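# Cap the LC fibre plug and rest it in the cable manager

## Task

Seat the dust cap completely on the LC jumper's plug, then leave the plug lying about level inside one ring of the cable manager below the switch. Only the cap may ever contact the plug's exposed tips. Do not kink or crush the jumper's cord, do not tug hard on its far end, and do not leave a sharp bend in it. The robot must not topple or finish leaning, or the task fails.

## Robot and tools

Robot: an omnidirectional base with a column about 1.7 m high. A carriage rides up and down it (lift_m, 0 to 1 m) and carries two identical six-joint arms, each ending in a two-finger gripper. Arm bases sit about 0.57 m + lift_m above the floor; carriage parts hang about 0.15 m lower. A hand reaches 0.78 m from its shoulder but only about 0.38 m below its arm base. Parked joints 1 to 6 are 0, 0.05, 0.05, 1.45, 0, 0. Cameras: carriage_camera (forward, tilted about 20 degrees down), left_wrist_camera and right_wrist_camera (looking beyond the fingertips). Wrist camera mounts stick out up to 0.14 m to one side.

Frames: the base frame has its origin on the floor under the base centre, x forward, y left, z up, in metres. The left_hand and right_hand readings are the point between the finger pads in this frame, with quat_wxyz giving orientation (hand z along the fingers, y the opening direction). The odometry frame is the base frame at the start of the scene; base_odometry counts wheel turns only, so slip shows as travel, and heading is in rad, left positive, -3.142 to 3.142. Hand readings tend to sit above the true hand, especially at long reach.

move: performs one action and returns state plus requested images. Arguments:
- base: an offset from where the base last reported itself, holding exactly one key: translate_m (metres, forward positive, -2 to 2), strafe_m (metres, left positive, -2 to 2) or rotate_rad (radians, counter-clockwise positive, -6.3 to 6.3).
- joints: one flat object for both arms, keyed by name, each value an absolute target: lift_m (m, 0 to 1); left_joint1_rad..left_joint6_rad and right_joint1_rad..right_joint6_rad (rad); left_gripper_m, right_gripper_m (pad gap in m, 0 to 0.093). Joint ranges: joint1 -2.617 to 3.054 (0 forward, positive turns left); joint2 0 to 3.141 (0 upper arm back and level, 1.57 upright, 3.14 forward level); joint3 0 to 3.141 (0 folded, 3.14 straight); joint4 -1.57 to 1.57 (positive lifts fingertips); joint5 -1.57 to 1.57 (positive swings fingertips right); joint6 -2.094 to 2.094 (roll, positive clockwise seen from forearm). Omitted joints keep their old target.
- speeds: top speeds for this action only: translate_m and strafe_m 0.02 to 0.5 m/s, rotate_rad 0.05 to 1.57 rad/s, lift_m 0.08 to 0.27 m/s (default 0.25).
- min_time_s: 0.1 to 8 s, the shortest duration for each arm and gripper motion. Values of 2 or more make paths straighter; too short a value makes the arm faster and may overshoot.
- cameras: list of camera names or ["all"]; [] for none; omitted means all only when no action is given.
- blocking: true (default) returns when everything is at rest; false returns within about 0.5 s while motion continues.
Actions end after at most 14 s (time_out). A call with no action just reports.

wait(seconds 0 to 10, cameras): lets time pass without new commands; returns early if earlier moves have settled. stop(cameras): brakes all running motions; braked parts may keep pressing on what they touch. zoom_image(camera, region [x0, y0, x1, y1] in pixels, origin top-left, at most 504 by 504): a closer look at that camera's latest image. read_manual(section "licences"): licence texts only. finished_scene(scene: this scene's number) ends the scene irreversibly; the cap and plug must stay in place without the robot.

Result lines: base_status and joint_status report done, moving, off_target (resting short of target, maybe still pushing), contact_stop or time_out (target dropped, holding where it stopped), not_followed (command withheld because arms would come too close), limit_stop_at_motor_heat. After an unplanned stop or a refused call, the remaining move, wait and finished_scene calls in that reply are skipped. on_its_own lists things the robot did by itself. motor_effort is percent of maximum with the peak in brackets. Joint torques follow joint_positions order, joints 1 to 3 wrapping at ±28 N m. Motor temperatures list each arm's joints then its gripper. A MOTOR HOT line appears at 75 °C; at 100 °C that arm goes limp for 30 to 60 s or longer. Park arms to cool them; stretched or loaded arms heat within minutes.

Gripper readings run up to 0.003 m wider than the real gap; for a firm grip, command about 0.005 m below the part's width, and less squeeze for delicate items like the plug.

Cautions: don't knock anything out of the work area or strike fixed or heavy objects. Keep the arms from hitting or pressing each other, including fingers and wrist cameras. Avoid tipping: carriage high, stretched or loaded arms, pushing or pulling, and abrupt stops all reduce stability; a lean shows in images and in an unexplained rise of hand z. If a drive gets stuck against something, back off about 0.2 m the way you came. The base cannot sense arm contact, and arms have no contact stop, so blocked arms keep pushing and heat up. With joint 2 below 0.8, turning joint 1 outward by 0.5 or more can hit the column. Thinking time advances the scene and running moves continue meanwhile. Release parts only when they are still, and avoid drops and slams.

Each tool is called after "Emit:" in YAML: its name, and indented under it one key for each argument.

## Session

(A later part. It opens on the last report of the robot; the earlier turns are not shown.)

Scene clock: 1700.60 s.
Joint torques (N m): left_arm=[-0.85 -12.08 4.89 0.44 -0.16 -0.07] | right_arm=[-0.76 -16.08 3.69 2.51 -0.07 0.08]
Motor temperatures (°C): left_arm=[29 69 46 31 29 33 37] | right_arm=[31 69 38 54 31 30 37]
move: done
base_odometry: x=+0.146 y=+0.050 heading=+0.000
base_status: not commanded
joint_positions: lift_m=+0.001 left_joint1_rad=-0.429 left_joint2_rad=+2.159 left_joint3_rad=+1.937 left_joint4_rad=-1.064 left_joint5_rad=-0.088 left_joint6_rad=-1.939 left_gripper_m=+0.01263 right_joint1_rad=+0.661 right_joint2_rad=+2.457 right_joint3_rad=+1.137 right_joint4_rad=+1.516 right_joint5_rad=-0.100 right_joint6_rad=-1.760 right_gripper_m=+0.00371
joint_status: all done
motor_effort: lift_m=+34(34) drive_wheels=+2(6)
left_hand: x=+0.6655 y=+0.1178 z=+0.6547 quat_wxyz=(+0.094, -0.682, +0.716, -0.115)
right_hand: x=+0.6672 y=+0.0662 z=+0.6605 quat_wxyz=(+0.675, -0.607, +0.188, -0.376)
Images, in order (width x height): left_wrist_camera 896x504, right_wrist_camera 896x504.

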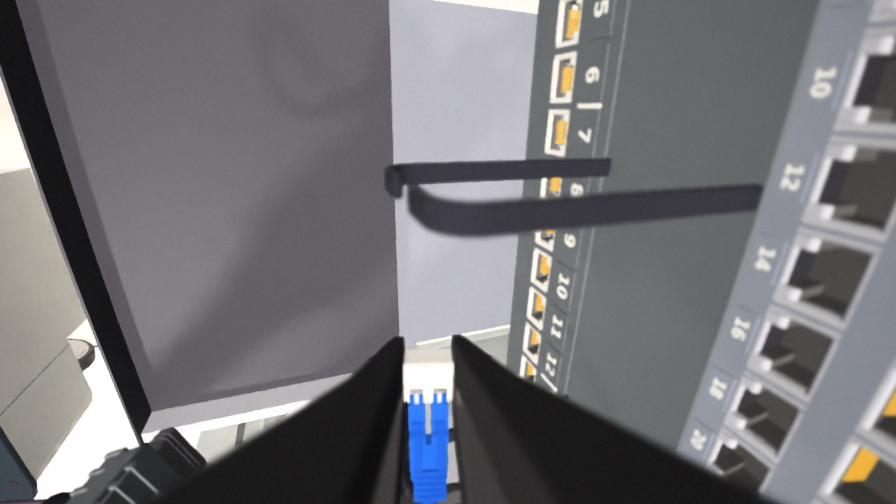

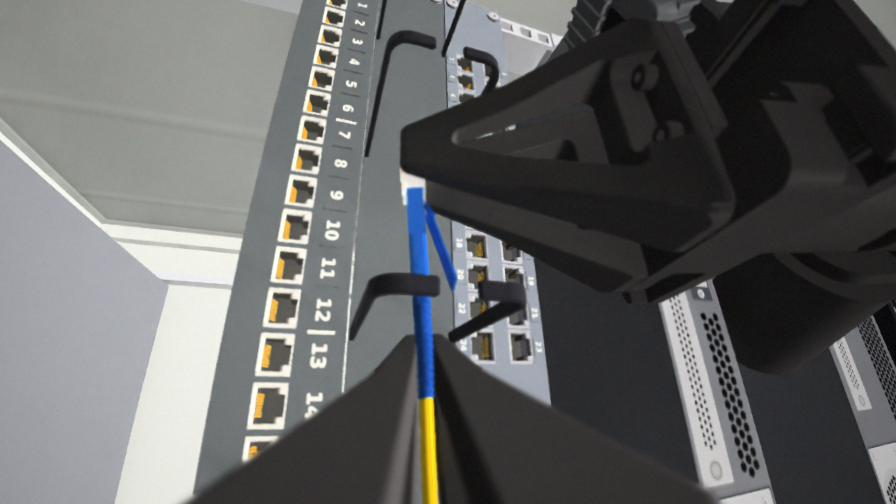

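Emit:
move:
  joints: {"right_joint6_rad": -1.778}
  min_time_s: 0.6

Emit:
move:
  joints: {"left_joint1_rad": -0.4445, "left_joint6_rad": -1.960, "right_joint5_rad": -0.116}
  min_time_s: 1.5
  cameras: ["left_wrist_camera", "right_wrist_camera"]

Emit:
zoom_image:
  camera: "right_wrist_camera"
  region: [390, 160, 440, 210]

Emit:
zoom_image:
  camera: "left_wrist_camera"
  region: [392, 356, 464, 428]

Scene clock: 1717.13 s.
Joint torques (N m): left_arm=[-0.87 -12.05 4.86 0.44 -0.17 -0.08] | right_arm=[-0.76 -16.06 3.69 2.51 -0.09 -0.17]
Motor temperatures (°C): left_arm=[29 70 46 31 29 33 37] | right_arm=[31 70 38 54 31 30 37]
move: done
base_odometry: x=+0.146 y=+0.050 heading=+0.000
base_status: not commanded
joint_positions: lift_m=+0.001 left_joint1_rad=-0.429 left_joint2_rad=+2.159 left_joint3_rad=+1.937 left_joint4_rad=-1.064 left_joint5_rad=-0.088 left_joint6_rad=-1.939 left_gripper_m=+0.01263 right_joint1_rad=+0.661 right_joint2_rad=+2.457 right_joint3_rad=+1.137 right_joint4_rad=+1.516 right_joint5_rad=-0.100 right_joint6_rad=-1.768 right_gripper_m=+0.00371
joint_status: all done
motor_effort: lift_m=+34(34) drive_wheels=-2(7)
left_hand: x=+0.6655 y=+0.1178 z=+0.6547 quat_wxyz=(+0.094, -0.682, +0.716, -0.115)
right_hand: x=+0.6672 y=+0.0662 z=+0.6605 quat_wxyz=(+0.673, -0.608, +0.185, -0.379)
pictures: none

Scene clock: 1718.93 s.
Joint torques (N m): left_arm=[-0.85 -12.08 4.89 0.46 -0.16 -0.07] | right_arm=[-0.75 -16.09 3.67 2.5 -0.1 -0.15]
Motor temperatures (°C): left_arm=[29 70 46 31 29 33 37] | right_arm=[31 70 38 54 31 30 37]
move: done
base_odometry: x=+0.146 y=+0.050 heading=+0.000
base_status: not commanded
joint_positions: lift_m=+0.001 left_joint1_rad=-0.434 left_joint2_rad=+2.159 left_joint3_rad=+1.937 left_joint4_rad=-1.066 left_joint5_rad=-0.088 left_joint6_rad=-1.949 left_gripper_m=+0.01263 right_joint1_rad=+0.661 right_joint2_rad=+2.457 right_joint3_rad=+1.137 right_joint4_rad=+1.516 right_joint5_rad=-0.105 right_joint6_rad=-1.768 right_gripper_m=+0.00371
joint_status: all done
motor_effort: lift_m=+34(35) drive_wheels=+4(6)
left_hand: x=+0.6642 y=+0.1160 z=+0.6546 quat_wxyz=(+0.093, -0.684, +0.714, -0.114)
right_hand: x=+0.6665 y=+0.0669 z=+0.6604 quat_wxyz=(+0.674, -0.608, +0.183, -0.377)
Images, in order (width x height): left_wrist_camera 896x504, right_wrist_camera 896x504.

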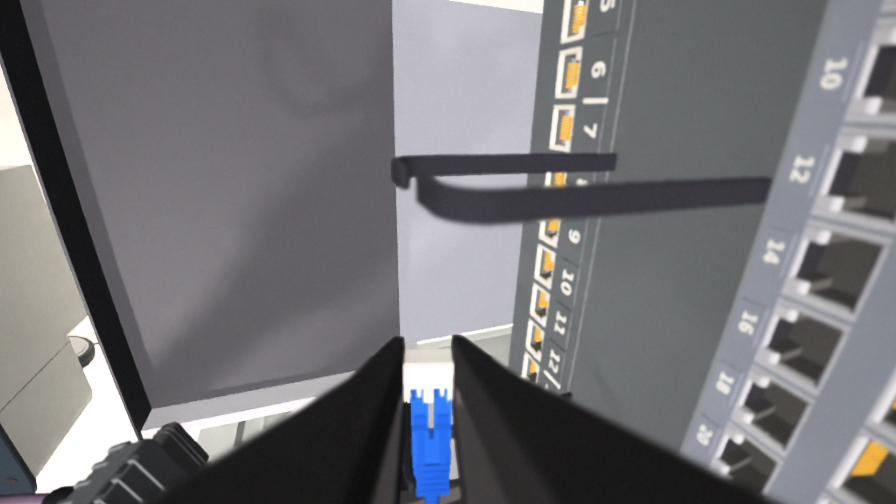

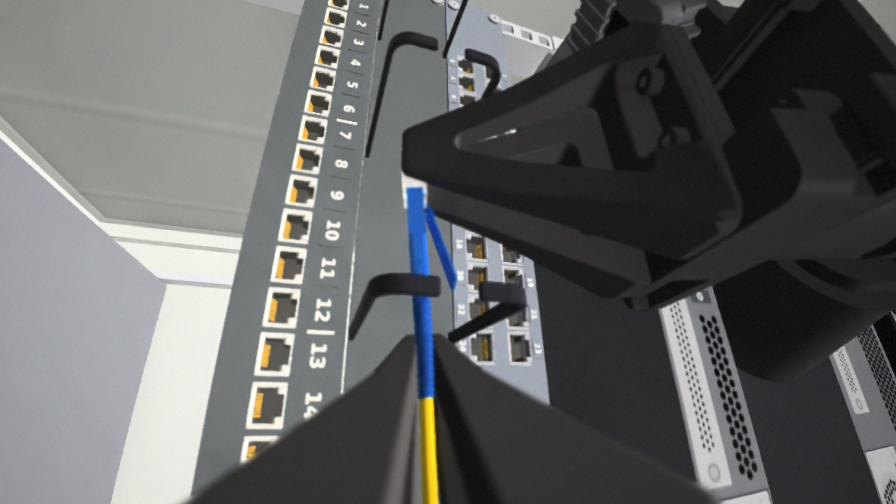

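Scaled by 10.080 from the camera's image (finer frame: 1280x720).

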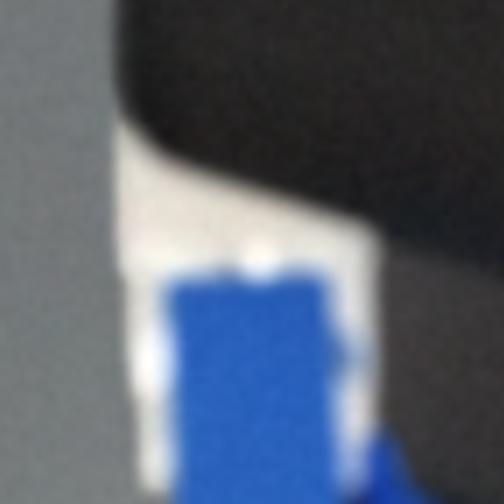

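Scaled by 7.000 from the camera's image (finer frame: 1280x720).

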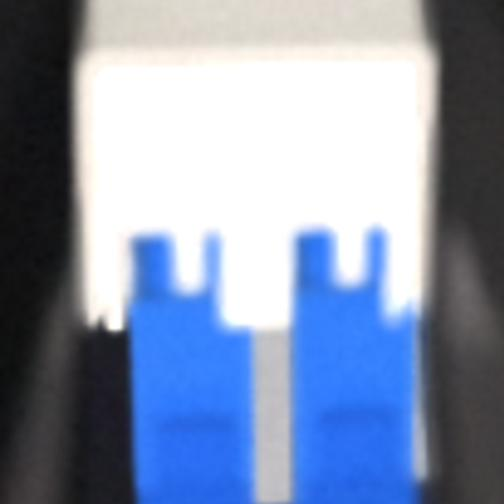

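Emit:
move:
  joints: {"left_joint5_rad": -0.107, "right_joint5_rad": -0.119}
  min_time_s: 0.8
  cameras: ["left_wrist_camera", "right_wrist_camera"]

Emit:
zoom_image:
  camera: "right_wrist_camera"
  region: [390, 160, 440, 210]

Emit:
zoom_image:
  camera: "left_wrist_camera"
  region: [392, 356, 464, 428]

Scene clock: 1730.73 s.
Joint torques (N m): left_arm=[-0.84 -12.11 4.88 0.45 -0.17 -0.08] | right_arm=[-0.75 -16.08 3.7 2.51 -0.1 -0.15]
Motor temperatures (°C): left_arm=[29 70 46 31 29 33 37] | right_arm=[31 70 38 54 31 30 37]
move: done
base_odometry: x=+0.146 y=+0.050 heading=+0.000
base_status: not commanded
joint_positions: lift_m=+0.001 left_joint1_rad=-0.434 left_joint2_rad=+2.159 left_joint3_rad=+1.937 left_joint4_rad=-1.066 left_joint5_rad=-0.093 left_joint6_rad=-1.949 left_gripper_m=+0.01263 right_joint1_rad=+0.661 right_joint2_rad=+2.457 right_joint3_rad=+1.137 right_joint4_rad=+1.516 right_joint5_rad=-0.108 right_joint6_rad=-1.768 right_gripper_m=+0.00371
joint_status: all done
motor_effort: lift_m=+34(34) drive_wheels=+2(7)
left_hand: x=+0.6645 y=+0.1167 z=+0.6547 quat_wxyz=(+0.095, -0.684, +0.714, -0.113)
right_hand: x=+0.6662 y=+0.0673 z=+0.6604 quat_wxyz=(+0.674, -0.609, +0.182, -0.377)
Images, in order (width x height): left_wrist_camera 896x504, right_wrist_camera 896x504.

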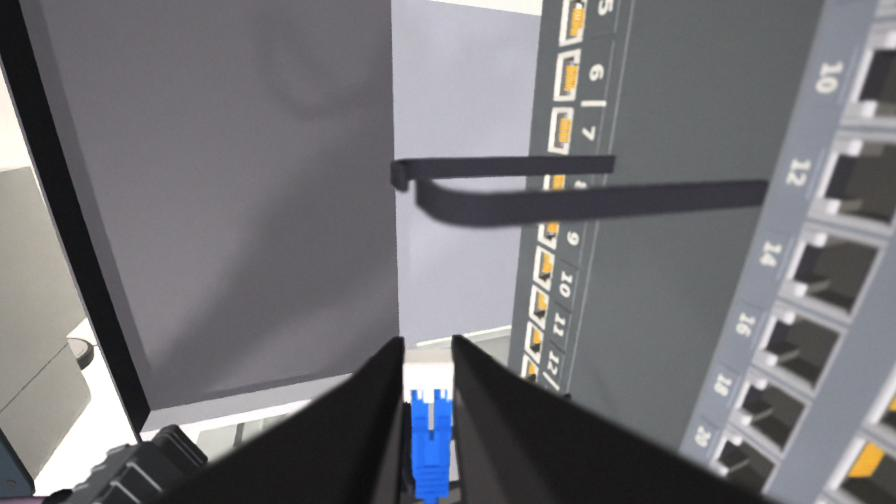

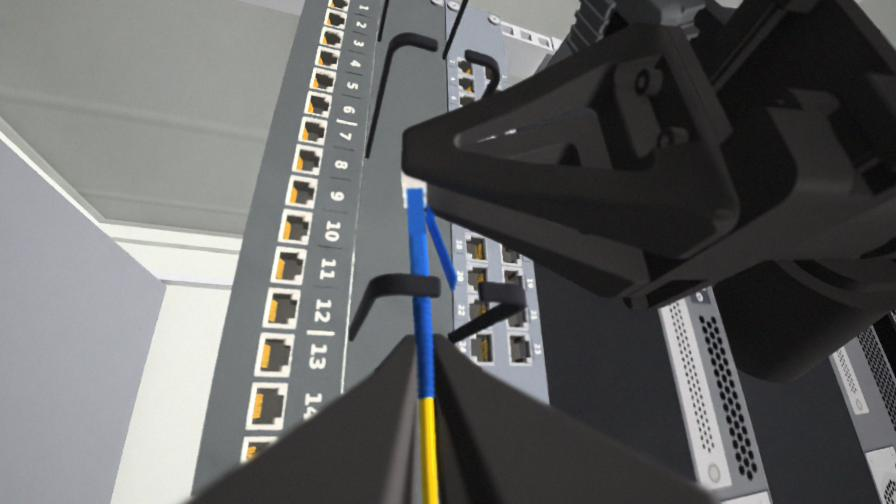

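Scaled by 10.080 from the camera's image (finer frame: 1280x720).

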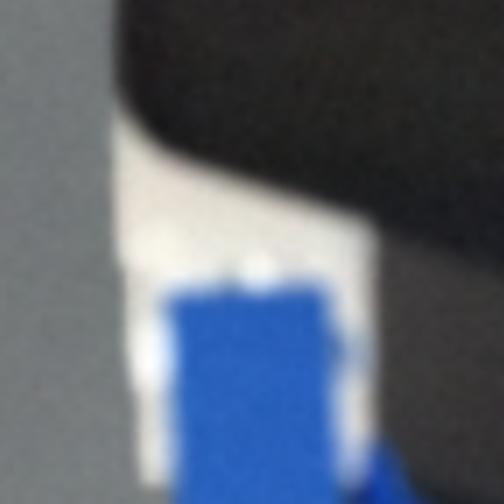

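Scaled by 7.000 from the camera's image (finer frame: 1280x720).

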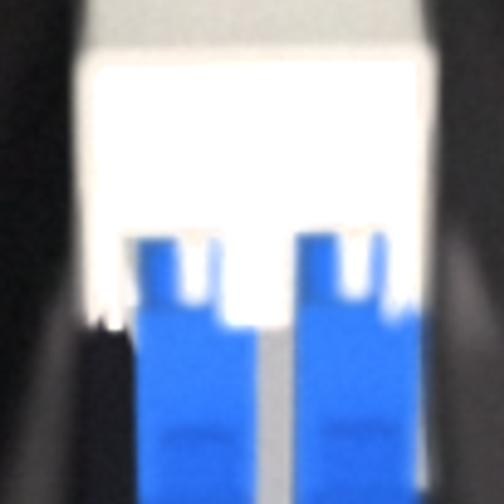

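Emit:
move:
  joints: {"left_joint5_rad": -0.117}
  min_time_s: 0.8
  cameras: ["left_wrist_camera", "right_wrist_camera"]

Emit:
zoom_image:
  camera: "right_wrist_camera"
  region: [390, 160, 440, 210]

Emit:
zoom_image:
  camera: "left_wrist_camera"
  region: [392, 356, 464, 428]

Scene clock: 1738.13 s.
Joint torques (N m): left_arm=[-0.85 -12.1 4.88 0.46 -0.18 -0.08] | right_arm=[-0.75 -16.09 3.69 2.5 -0.1 -0.15]
Motor temperatures (°C): left_arm=[29 70 46 31 29 33 37] | right_arm=[31 70 38 54 31 30 37]
move: done
base_odometry: x=+0.146 y=+0.050 heading=+0.000
base_status: not commanded
joint_positions: lift_m=+0.001 left_joint1_rad=-0.434 left_joint2_rad=+2.159 left_joint3_rad=+1.937 left_joint4_rad=-1.066 left_joint5_rad=-0.102 left_joint6_rad=-1.949 left_gripper_m=+0.01263 right_joint1_rad=+0.661 right_joint2_rad=+2.457 right_joint3_rad=+1.137 right_joint4_rad=+1.516 right_joint5_rad=-0.108 right_joint6_rad=-1.768 right_gripper_m=+0.00371
joint_status: all done
motor_effort: lift_m=+34(34) drive_wheels=+3(6)
left_hand: x=+0.6651 y=+0.1182 z=+0.6548 quat_wxyz=(+0.099, -0.685, +0.713, -0.112)
right_hand: x=+0.6662 y=+0.0673 z=+0.6604 quat_wxyz=(+0.674, -0.609, +0.182, -0.377)
Images, in order (width x height): left_wrist_camera 896x504, right_wrist_camera 896x504.

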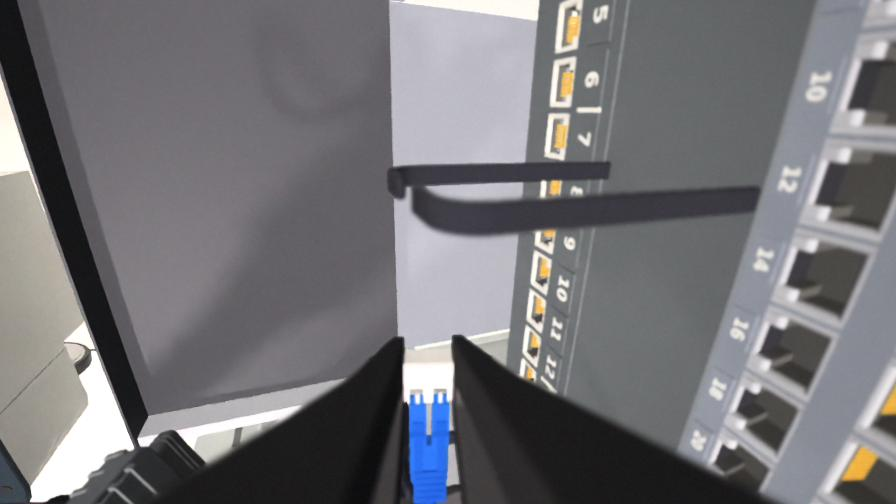

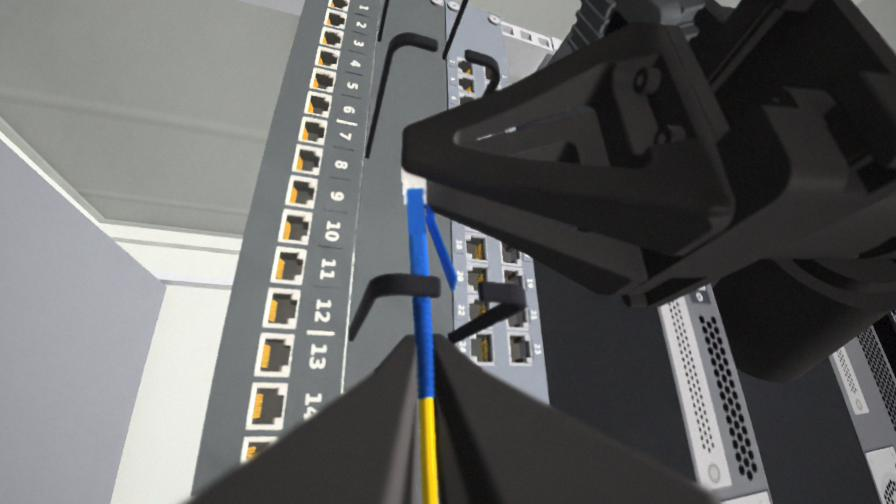

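Scaled by 10.080 from the camera's image (finer frame: 1280x720).

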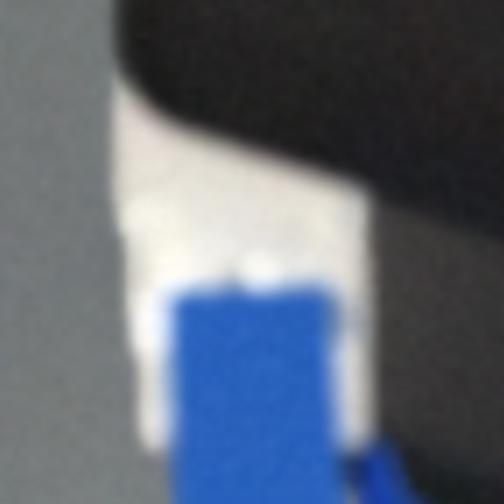

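Scaled by 7.000 from the camera's image (finer frame: 1280x720).

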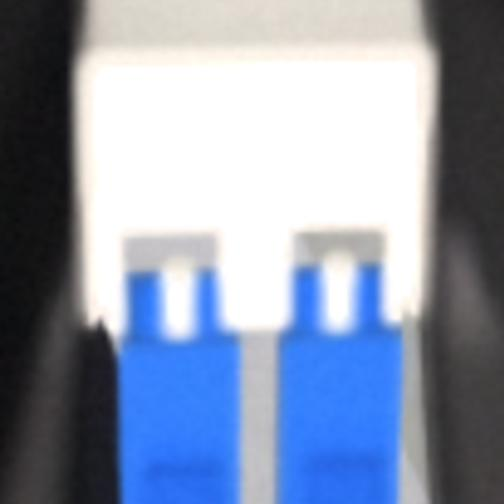

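Emit:
move:
  joints: {"left_joint1_rad": -0.4485, "left_joint6_rad": -1.968, "right_joint5_rad": -0.1270, "right_joint6_rad": -1.781}
  min_time_s: 1.5
  cameras: ["left_wrist_camera", "right_wrist_camera"]

Emit:
zoom_image:
  camera: "right_wrist_camera"
  region: [390, 160, 440, 210]

Emit:
zoom_image:
  camera: "left_wrist_camera"
  region: [392, 356, 464, 428]

Scene clock: 1746.83 s.
Joint torques (N m): left_arm=[-0.81 -12.08 5.01 0.45 -0.18 -0.08] | right_arm=[-0.77 -16.03 3.67 2.51 -0.09 -0.15]
Motor temperatures (°C): left_arm=[29 70 46 31 29 33 37] | right_arm=[31 70 38 54 31 30 37]
move: done
base_odometry: x=+0.146 y=+0.050 heading=+0.000
base_status: not commanded
joint_positions: lift_m=+0.001 left_joint1_rad=-0.437 left_joint2_rad=+2.159 left_joint3_rad=+1.936 left_joint4_rad=-1.068 left_joint5_rad=-0.103 left_joint6_rad=-1.957 left_gripper_m=+0.01263 right_joint1_rad=+0.661 right_joint2_rad=+2.457 right_joint3_rad=+1.137 right_joint4_rad=+1.516 right_joint5_rad=-0.116 right_joint6_rad=-1.771 right_gripper_m=+0.00371
joint_status: all done
motor_effort: lift_m=+34(35) drive_wheels=+5(6)
left_hand: x=+0.6639 y=+0.1168 z=+0.6542 quat_wxyz=(+0.098, -0.686, +0.712, -0.111)
right_hand: x=+0.6652 y=+0.0682 z=+0.6604 quat_wxyz=(+0.675, -0.610, +0.178, -0.375)
Images, in order (width x height): left_wrist_camera 896x504, right_wrist_camera 896x504.

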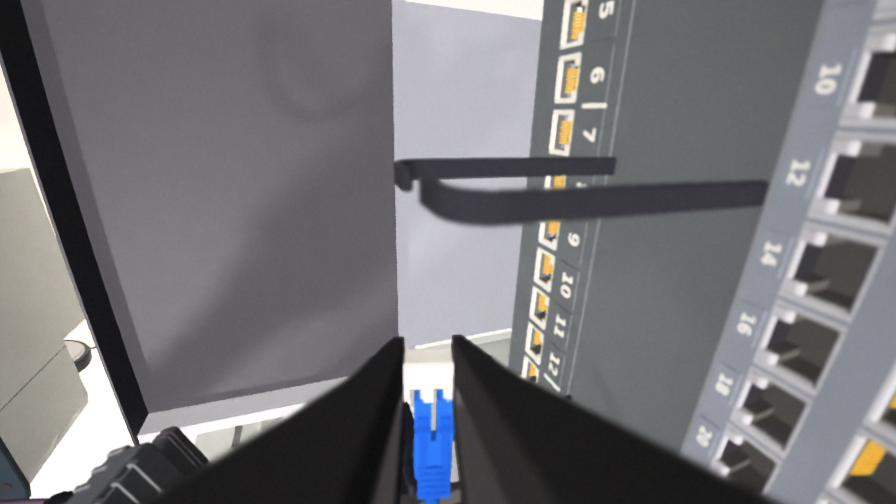

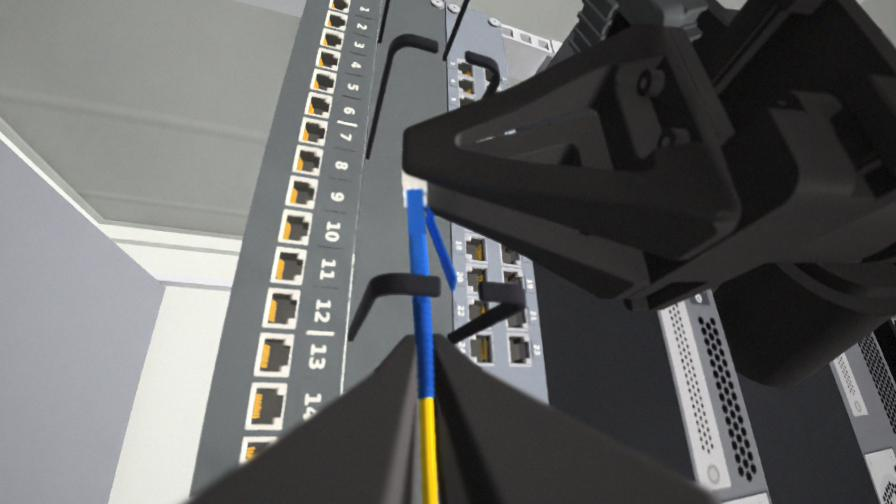

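Scaled by 10.080 from the camera's image (finer frame: 1280x720).

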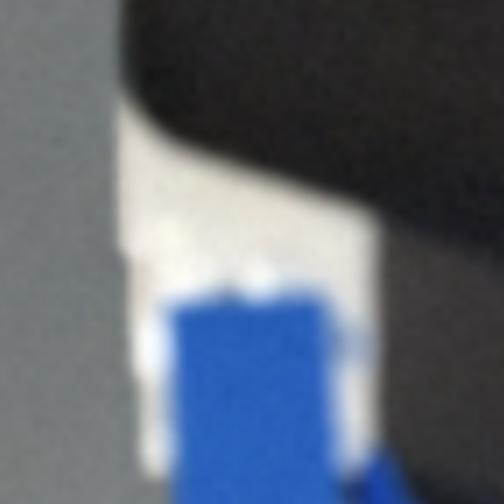

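Scaled by 7.000 from the camera's image (finer frame: 1280x720).

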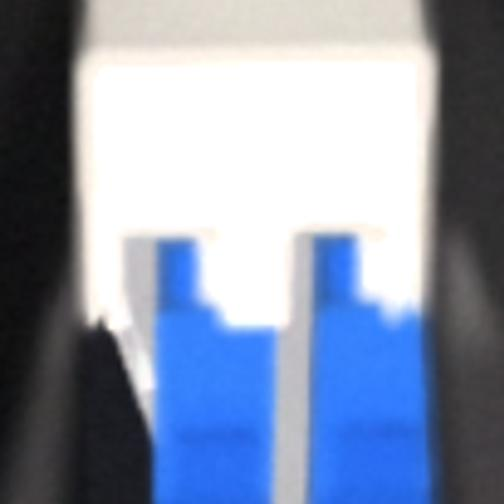

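Emit:
move:
  joints: {"left_joint1_rad": -0.420}
  min_time_s: 0.8

Emit:
move:
  base: {"translate_m": 0.01}
  speeds: {"translate_m": 0.02}
  cameras: ["left_wrist_camera", "right_wrist_camera"]

Emit:
zoom_image:
  camera: "right_wrist_camera"
  region: [380, 160, 480, 320]

Emit:
zoom_image:
  camera: "left_wrist_camera"
  region: [380, 356, 480, 456]

Scene clock: 1773.30 s.
Joint torques (N m): left_arm=[1.14 -12.08 5.04 0.46 -0.18 -0.07] | right_arm=[-0.76 -16.08 3.67 2.5 -0.09 -0.15]
Motor temperatures (°C): left_arm=[29 71 45 31 29 33 37] | right_arm=[31 71 38 54 31 30 37]
move: done
base_odometry: x=+0.146 y=+0.050 heading=+0.000
base_status: not commanded
joint_positions: lift_m=+0.001 left_joint1_rad=-0.434 left_joint2_rad=+2.159 left_joint3_rad=+1.936 left_joint4_rad=-1.068 left_joint5_rad=-0.103 left_joint6_rad=-1.957 left_gripper_m=+0.01263 right_joint1_rad=+0.661 right_joint2_rad=+2.457 right_joint3_rad=+1.137 right_joint4_rad=+1.516 right_joint5_rad=-0.116 right_joint6_rad=-1.771 right_gripper_m=+0.00371
joint_status: all done
motor_effort: lift_m=+34(34) drive_wheels=+4(8)
left_hand: x=+0.6646 y=+0.1185 z=+0.6542 quat_wxyz=(+0.098, -0.688, +0.711, -0.111)
right_hand: x=+0.6652 y=+0.0683 z=+0.6604 quat_wxyz=(+0.675, -0.610, +0.178, -0.375)
pictures: none

Scene clock: 1774.20 s.
Joint torques (N m): left_arm=[1.09 -11.6 5.01 0.5 -0.16 -0.07] | right_arm=[-0.85 -15.86 4.34 2.43 0.11 -0.13]
Motor temperatures (°C): left_arm=[29 71 45 31 29 33 37] | right_arm=[31 71 38 54 31 30 37]
move: done
base_odometry: x=+0.156 y=+0.050 heading=+0.000
base_status: done
joint_positions: lift_m=+0.001 left_joint1_rad=-0.433 left_joint2_rad=+2.154 left_joint3_rad=+1.936 left_joint4_rad=-1.069 left_joint5_rad=-0.104 left_joint6_rad=-1.957 left_gripper_m=+0.01263 right_joint1_rad=+0.662 right_joint2_rad=+2.454 right_joint3_rad=+1.129 right_joint4_rad=+1.522 right_joint5_rad=-0.134 right_joint6_rad=-1.773 right_gripper_m=+0.00371
joint_status: not commanded
motor_effort: lift_m=+34(34) drive_wheels=+0(9)
left_hand: x=+0.6644 y=+0.1191 z=+0.6566 quat_wxyz=(+0.099, -0.688, +0.710, -0.112)
right_hand: x=+0.6612 y=+0.0700 z=+0.6606 quat_wxyz=(+0.678, -0.612, +0.170, -0.371)
Images, in order (width x height): left_wrist_camera 896x504, right_wrist_camera 896x504.

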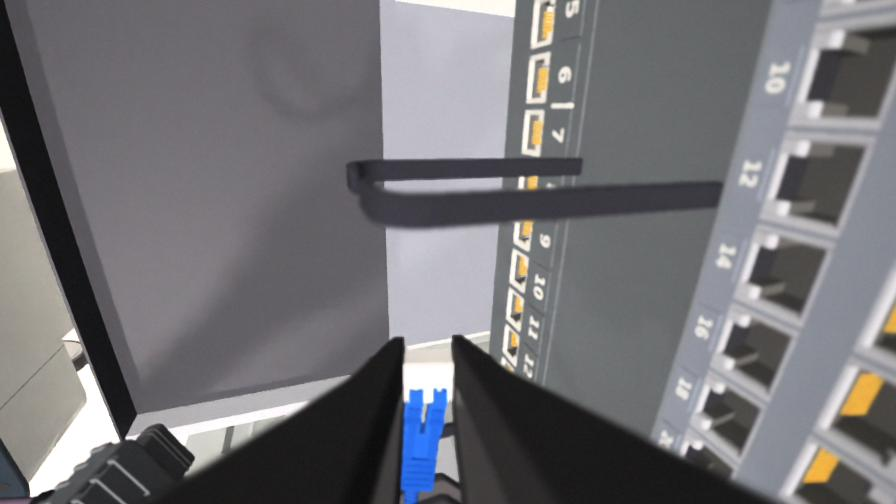

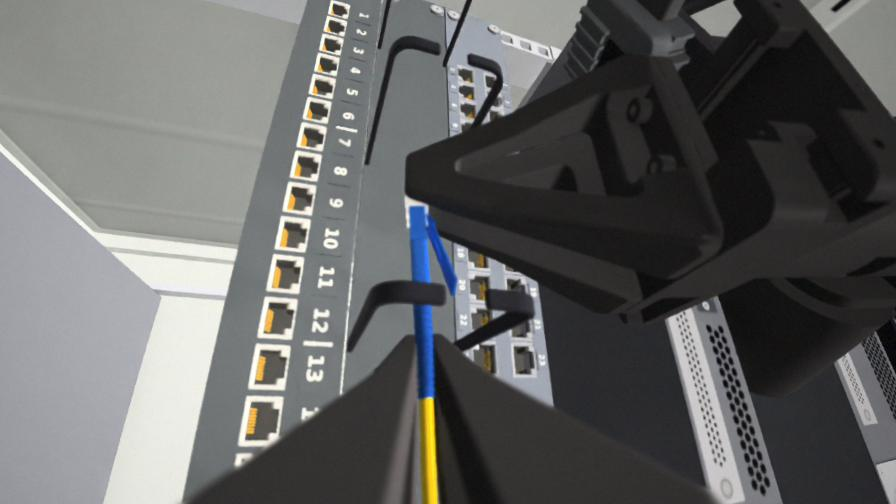

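Scaled by 3.150 from the camera's image (finer frame: 1280x720).

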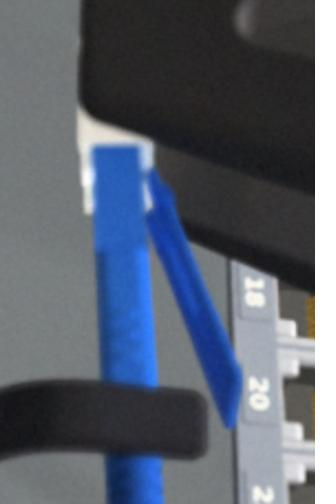

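Scaled by 5.040 from the camera's image (finer frame: 1280x720).

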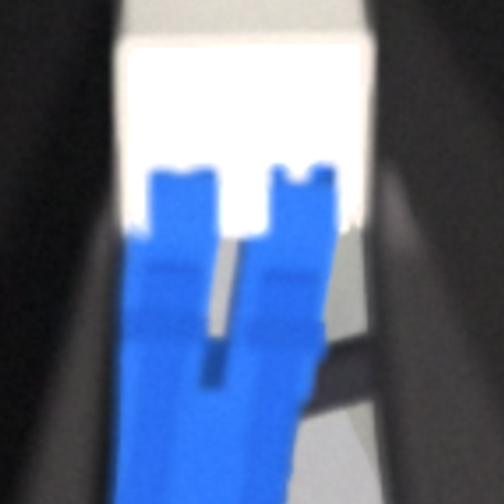

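Emit:
move:
  joints: {"left_joint6_rad": -1.825}
  min_time_s: 1.0
  cameras: ["left_wrist_camera", "right_wrist_camera"]

Emit:
zoom_image:
  camera: "right_wrist_camera"
  region: [380, 160, 480, 320]

Emit:
zoom_image:
  camera: "left_wrist_camera"
  region: [380, 356, 480, 456]

Scene clock: 1807.37 s.
Joint torques (N m): left_arm=[1.1 -11.62 5.04 0.5 -0.18 0.14] | right_arm=[-0.87 -15.79 4.33 2.42 0.1 -0.13]
Motor temperatures (°C): left_arm=[29 70 45 31 29 33 37] | right_arm=[31 79 39 52 31 30 37]
move: done
MOTOR HOT: joint 2 (shoulder) of the right arm reports 79 °C; the controller stops that arm at 100 °C. To cool a motor, set the load down, stop pushing, or move to a pose that needs little force.
base_odometry: x=+0.156 y=+0.050 heading=+0.000
base_status: not commanded
joint_positions: lift_m=+0.001 left_joint1_rad=-0.433 left_joint2_rad=+2.154 left_joint3_rad=+1.936 left_joint4_rad=-1.069 left_joint5_rad=-0.104 left_joint6_rad=-1.838 left_gripper_m=+0.01263 right_joint1_rad=+0.662 right_joint2_rad=+2.454 right_joint3_rad=+1.129 right_joint4_rad=+1.522 right_joint5_rad=-0.134 right_joint6_rad=-1.773 right_gripper_m=+0.00371
joint_status: all done
motor_effort: lift_m=+34(34) drive_wheels=+3(8)
left_hand: x=+0.6644 y=+0.1191 z=+0.6566 quat_wxyz=(+0.106, -0.644, +0.750, -0.106)
right_hand: x=+0.6612 y=+0.0700 z=+0.6606 quat_wxyz=(+0.678, -0.612, +0.170, -0.371)
Images, in order (width x height): left_wrist_camera 896x504, right_wrist_camera 896x504.

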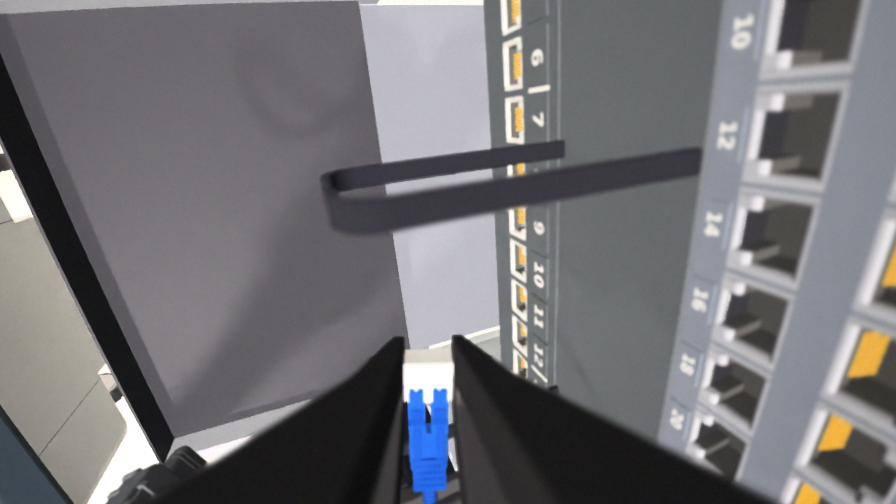

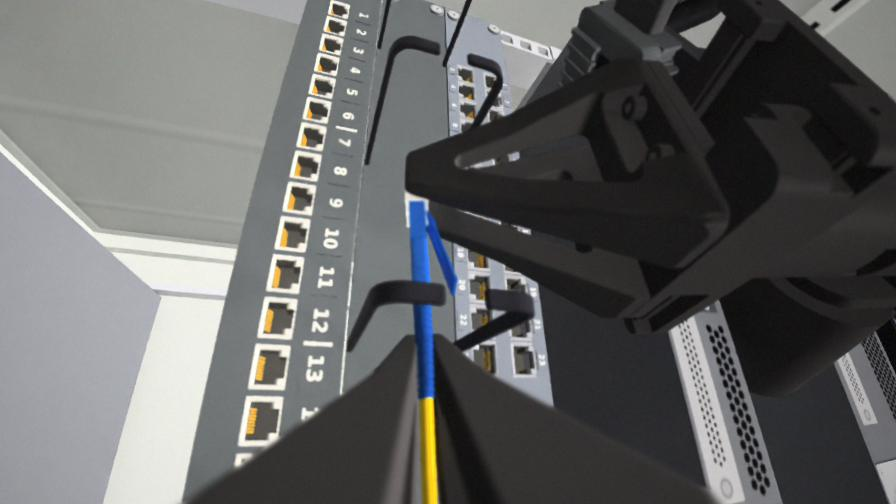

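Scaled by 3.150 from the camera's image (finer frame: 1280x720).

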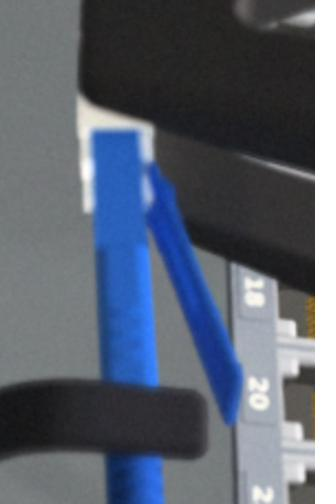

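Scaled by 5.040 from the camera's image (finer frame: 1280x720).

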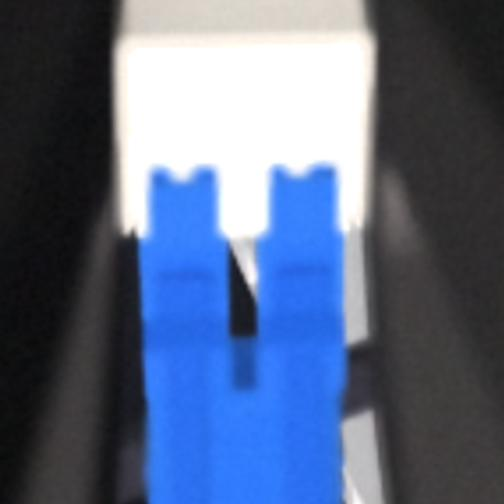

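Emit:
move:
  joints: {"left_joint1_rad": -0.456, "right_joint5_rad": -0.150}
  min_time_s: 2
  cameras: ["left_wrist_camera", "right_wrist_camera"]

Emit:
zoom_image:
  camera: "right_wrist_camera"
  region: [380, 160, 480, 320]

Emit:
zoom_image:
  camera: "left_wrist_camera"
  region: [380, 356, 480, 456]

Scene clock: 1815.33 s.
Joint torques (N m): left_arm=[-1.18 -11.62 5.01 0.5 -0.14 0.13] | right_arm=[-0.85 -15.8 4.31 2.42 -0.1 -0.13]
Motor temperatures (°C): left_arm=[29 70 45 31 29 33 37] | right_arm=[31 80 39 52 31 30 37]
move: done
MOTOR HOT: still on. Joint 2 (shoulder) of the right arm reports 80 °C.
base_odometry: x=+0.156 y=+0.050 heading=+0.000
base_status: not commanded
joint_positions: lift_m=+0.001 left_joint1_rad=-0.441 left_joint2_rad=+2.154 left_joint3_rad=+1.936 left_joint4_rad=-1.069 left_joint5_rad=-0.107 left_joint6_rad=-1.837 left_gripper_m=+0.01263 right_joint1_rad=+0.662 right_joint2_rad=+2.454 right_joint3_rad=+1.129 right_joint4_rad=+1.522 right_joint5_rad=-0.139 right_joint6_rad=-1.773 right_gripper_m=+0.00371
joint_status: all done
motor_effort: lift_m=+34(34) drive_wheels=+3(6)
left_hand: x=+0.6632 y=+0.1162 z=+0.6567 quat_wxyz=(+0.107, -0.641, +0.753, -0.106)
right_hand: x=+0.6606 y=+0.0705 z=+0.6606 quat_wxyz=(+0.678, -0.612, +0.169, -0.369)
Images, in order (width x height): left_wrist_camera 896x504, right_wrist_camera 896x504.

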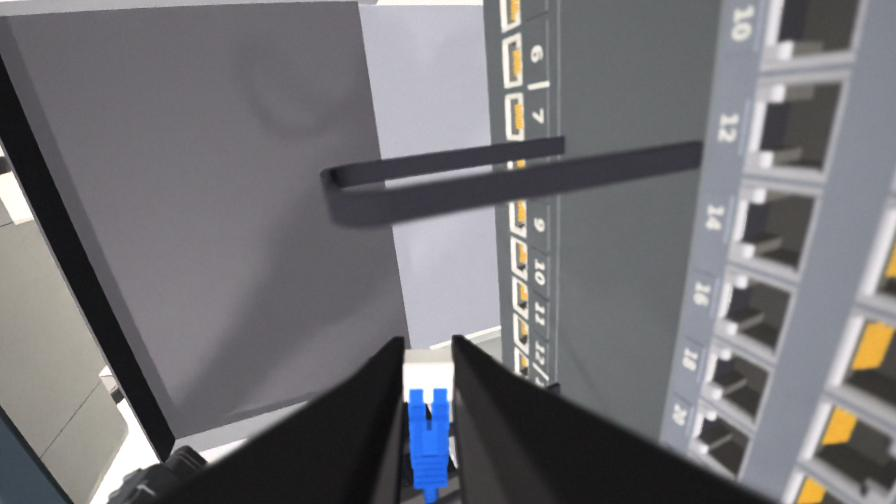

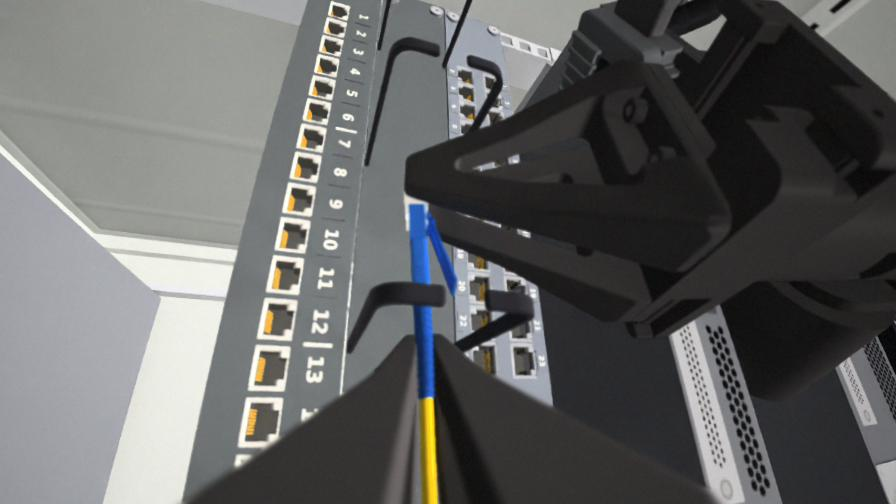

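Scaled by 3.150 from the camera's image (finer frame: 1280x720).

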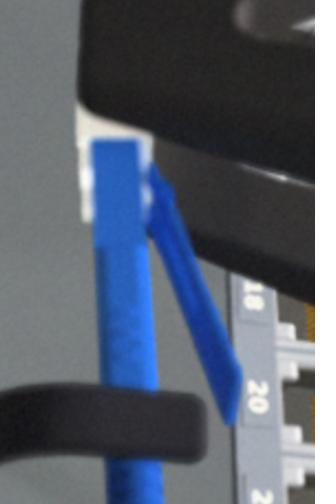

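Scaled by 5.040 from the camera's image (finer frame: 1280x720).

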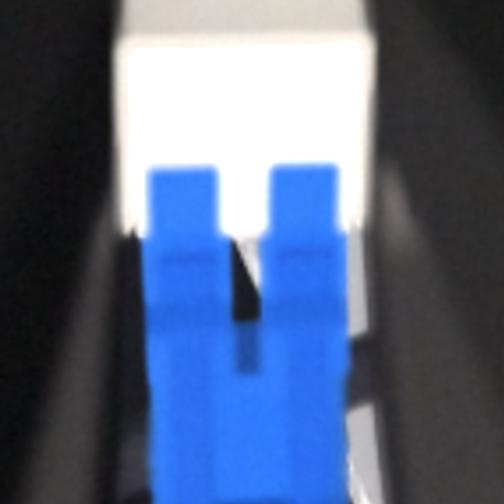

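Emit:
move:
  joints: {"left_joint1_rad": -0.475, "right_joint5_rad": -0.158}
  min_time_s: 1.5
  cameras: ["left_wrist_camera", "right_wrist_camera"]

Emit:
zoom_image:
  camera: "right_wrist_camera"
  region: [380, 160, 480, 320]

Emit:
zoom_image:
  camera: "left_wrist_camera"
  region: [380, 356, 480, 456]

Scene clock: 1831.73 s.
Joint torques (N m): left_arm=[-1.76 -11.62 5.03 0.55 0.04 0.14] | right_arm=[-0.81 -15.79 4.34 2.42 -0.14 -0.13]
Motor temperatures (°C): left_arm=[29 70 45 31 29 33 37] | right_arm=[31 81 39 51 31 30 37]
move: off_target
MOTOR HOT: still on. Joint 2 (shoulder) of the right arm reports 81 °C.
base_odometry: x=+0.156 y=+0.050 heading=+0.000
base_status: not commanded
joint_positions: lift_m=+0.001 left_joint1_rad=-0.452 left_joint2_rad=+2.154 left_joint3_rad=+1.936 left_joint4_rad=-1.075 left_joint5_rad=-0.128 left_joint6_rad=-1.837 left_gripper_m=+0.01263 right_joint1_rad=+0.661 right_joint2_rad=+2.454 right_joint3_rad=+1.129 right_joint4_rad=+1.522 right_joint5_rad=-0.142 right_joint6_rad=-1.773 right_gripper_m=+0.00371
joint_status: left_joint1_rad off_target (ended at -0.452, target -0.475); the others done
motor_effort: lift_m=+34(34) drive_wheels=+0(6)
left_hand: x=+0.6612 y=+0.1150 z=+0.6567 quat_wxyz=(+0.115, -0.638, +0.755, -0.099)
right_hand: x=+0.6605 y=+0.0706 z=+0.6606 quat_wxyz=(+0.679, -0.612, +0.168, -0.369)
Images, in order (width x height): left_wrist_camera 896x504, right_wrist_camera 896x504.

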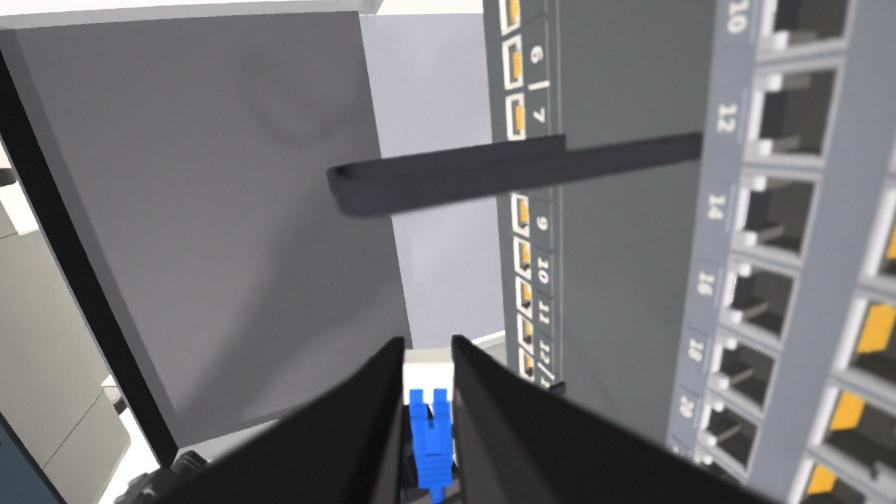

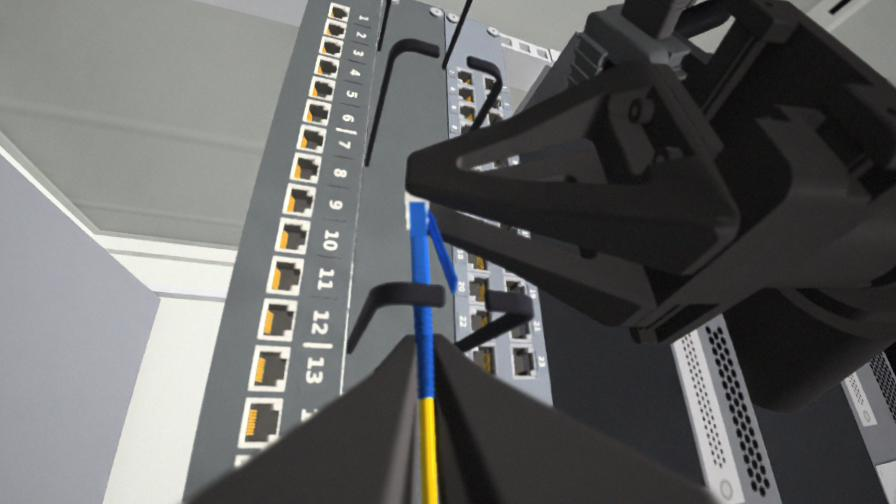

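Scaled by 3.150 from the camera's image (finer frame: 1280x720).

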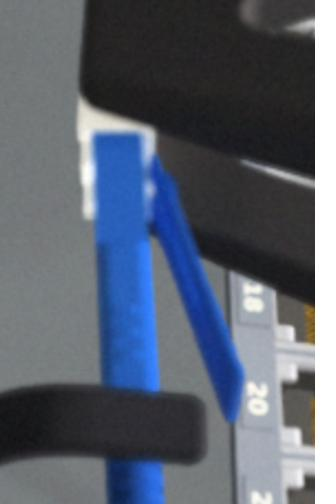

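Scaled by 5.040 from the camera's image (finer frame: 1280x720).

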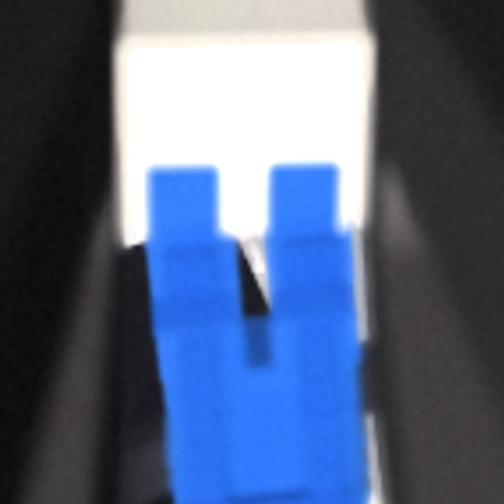

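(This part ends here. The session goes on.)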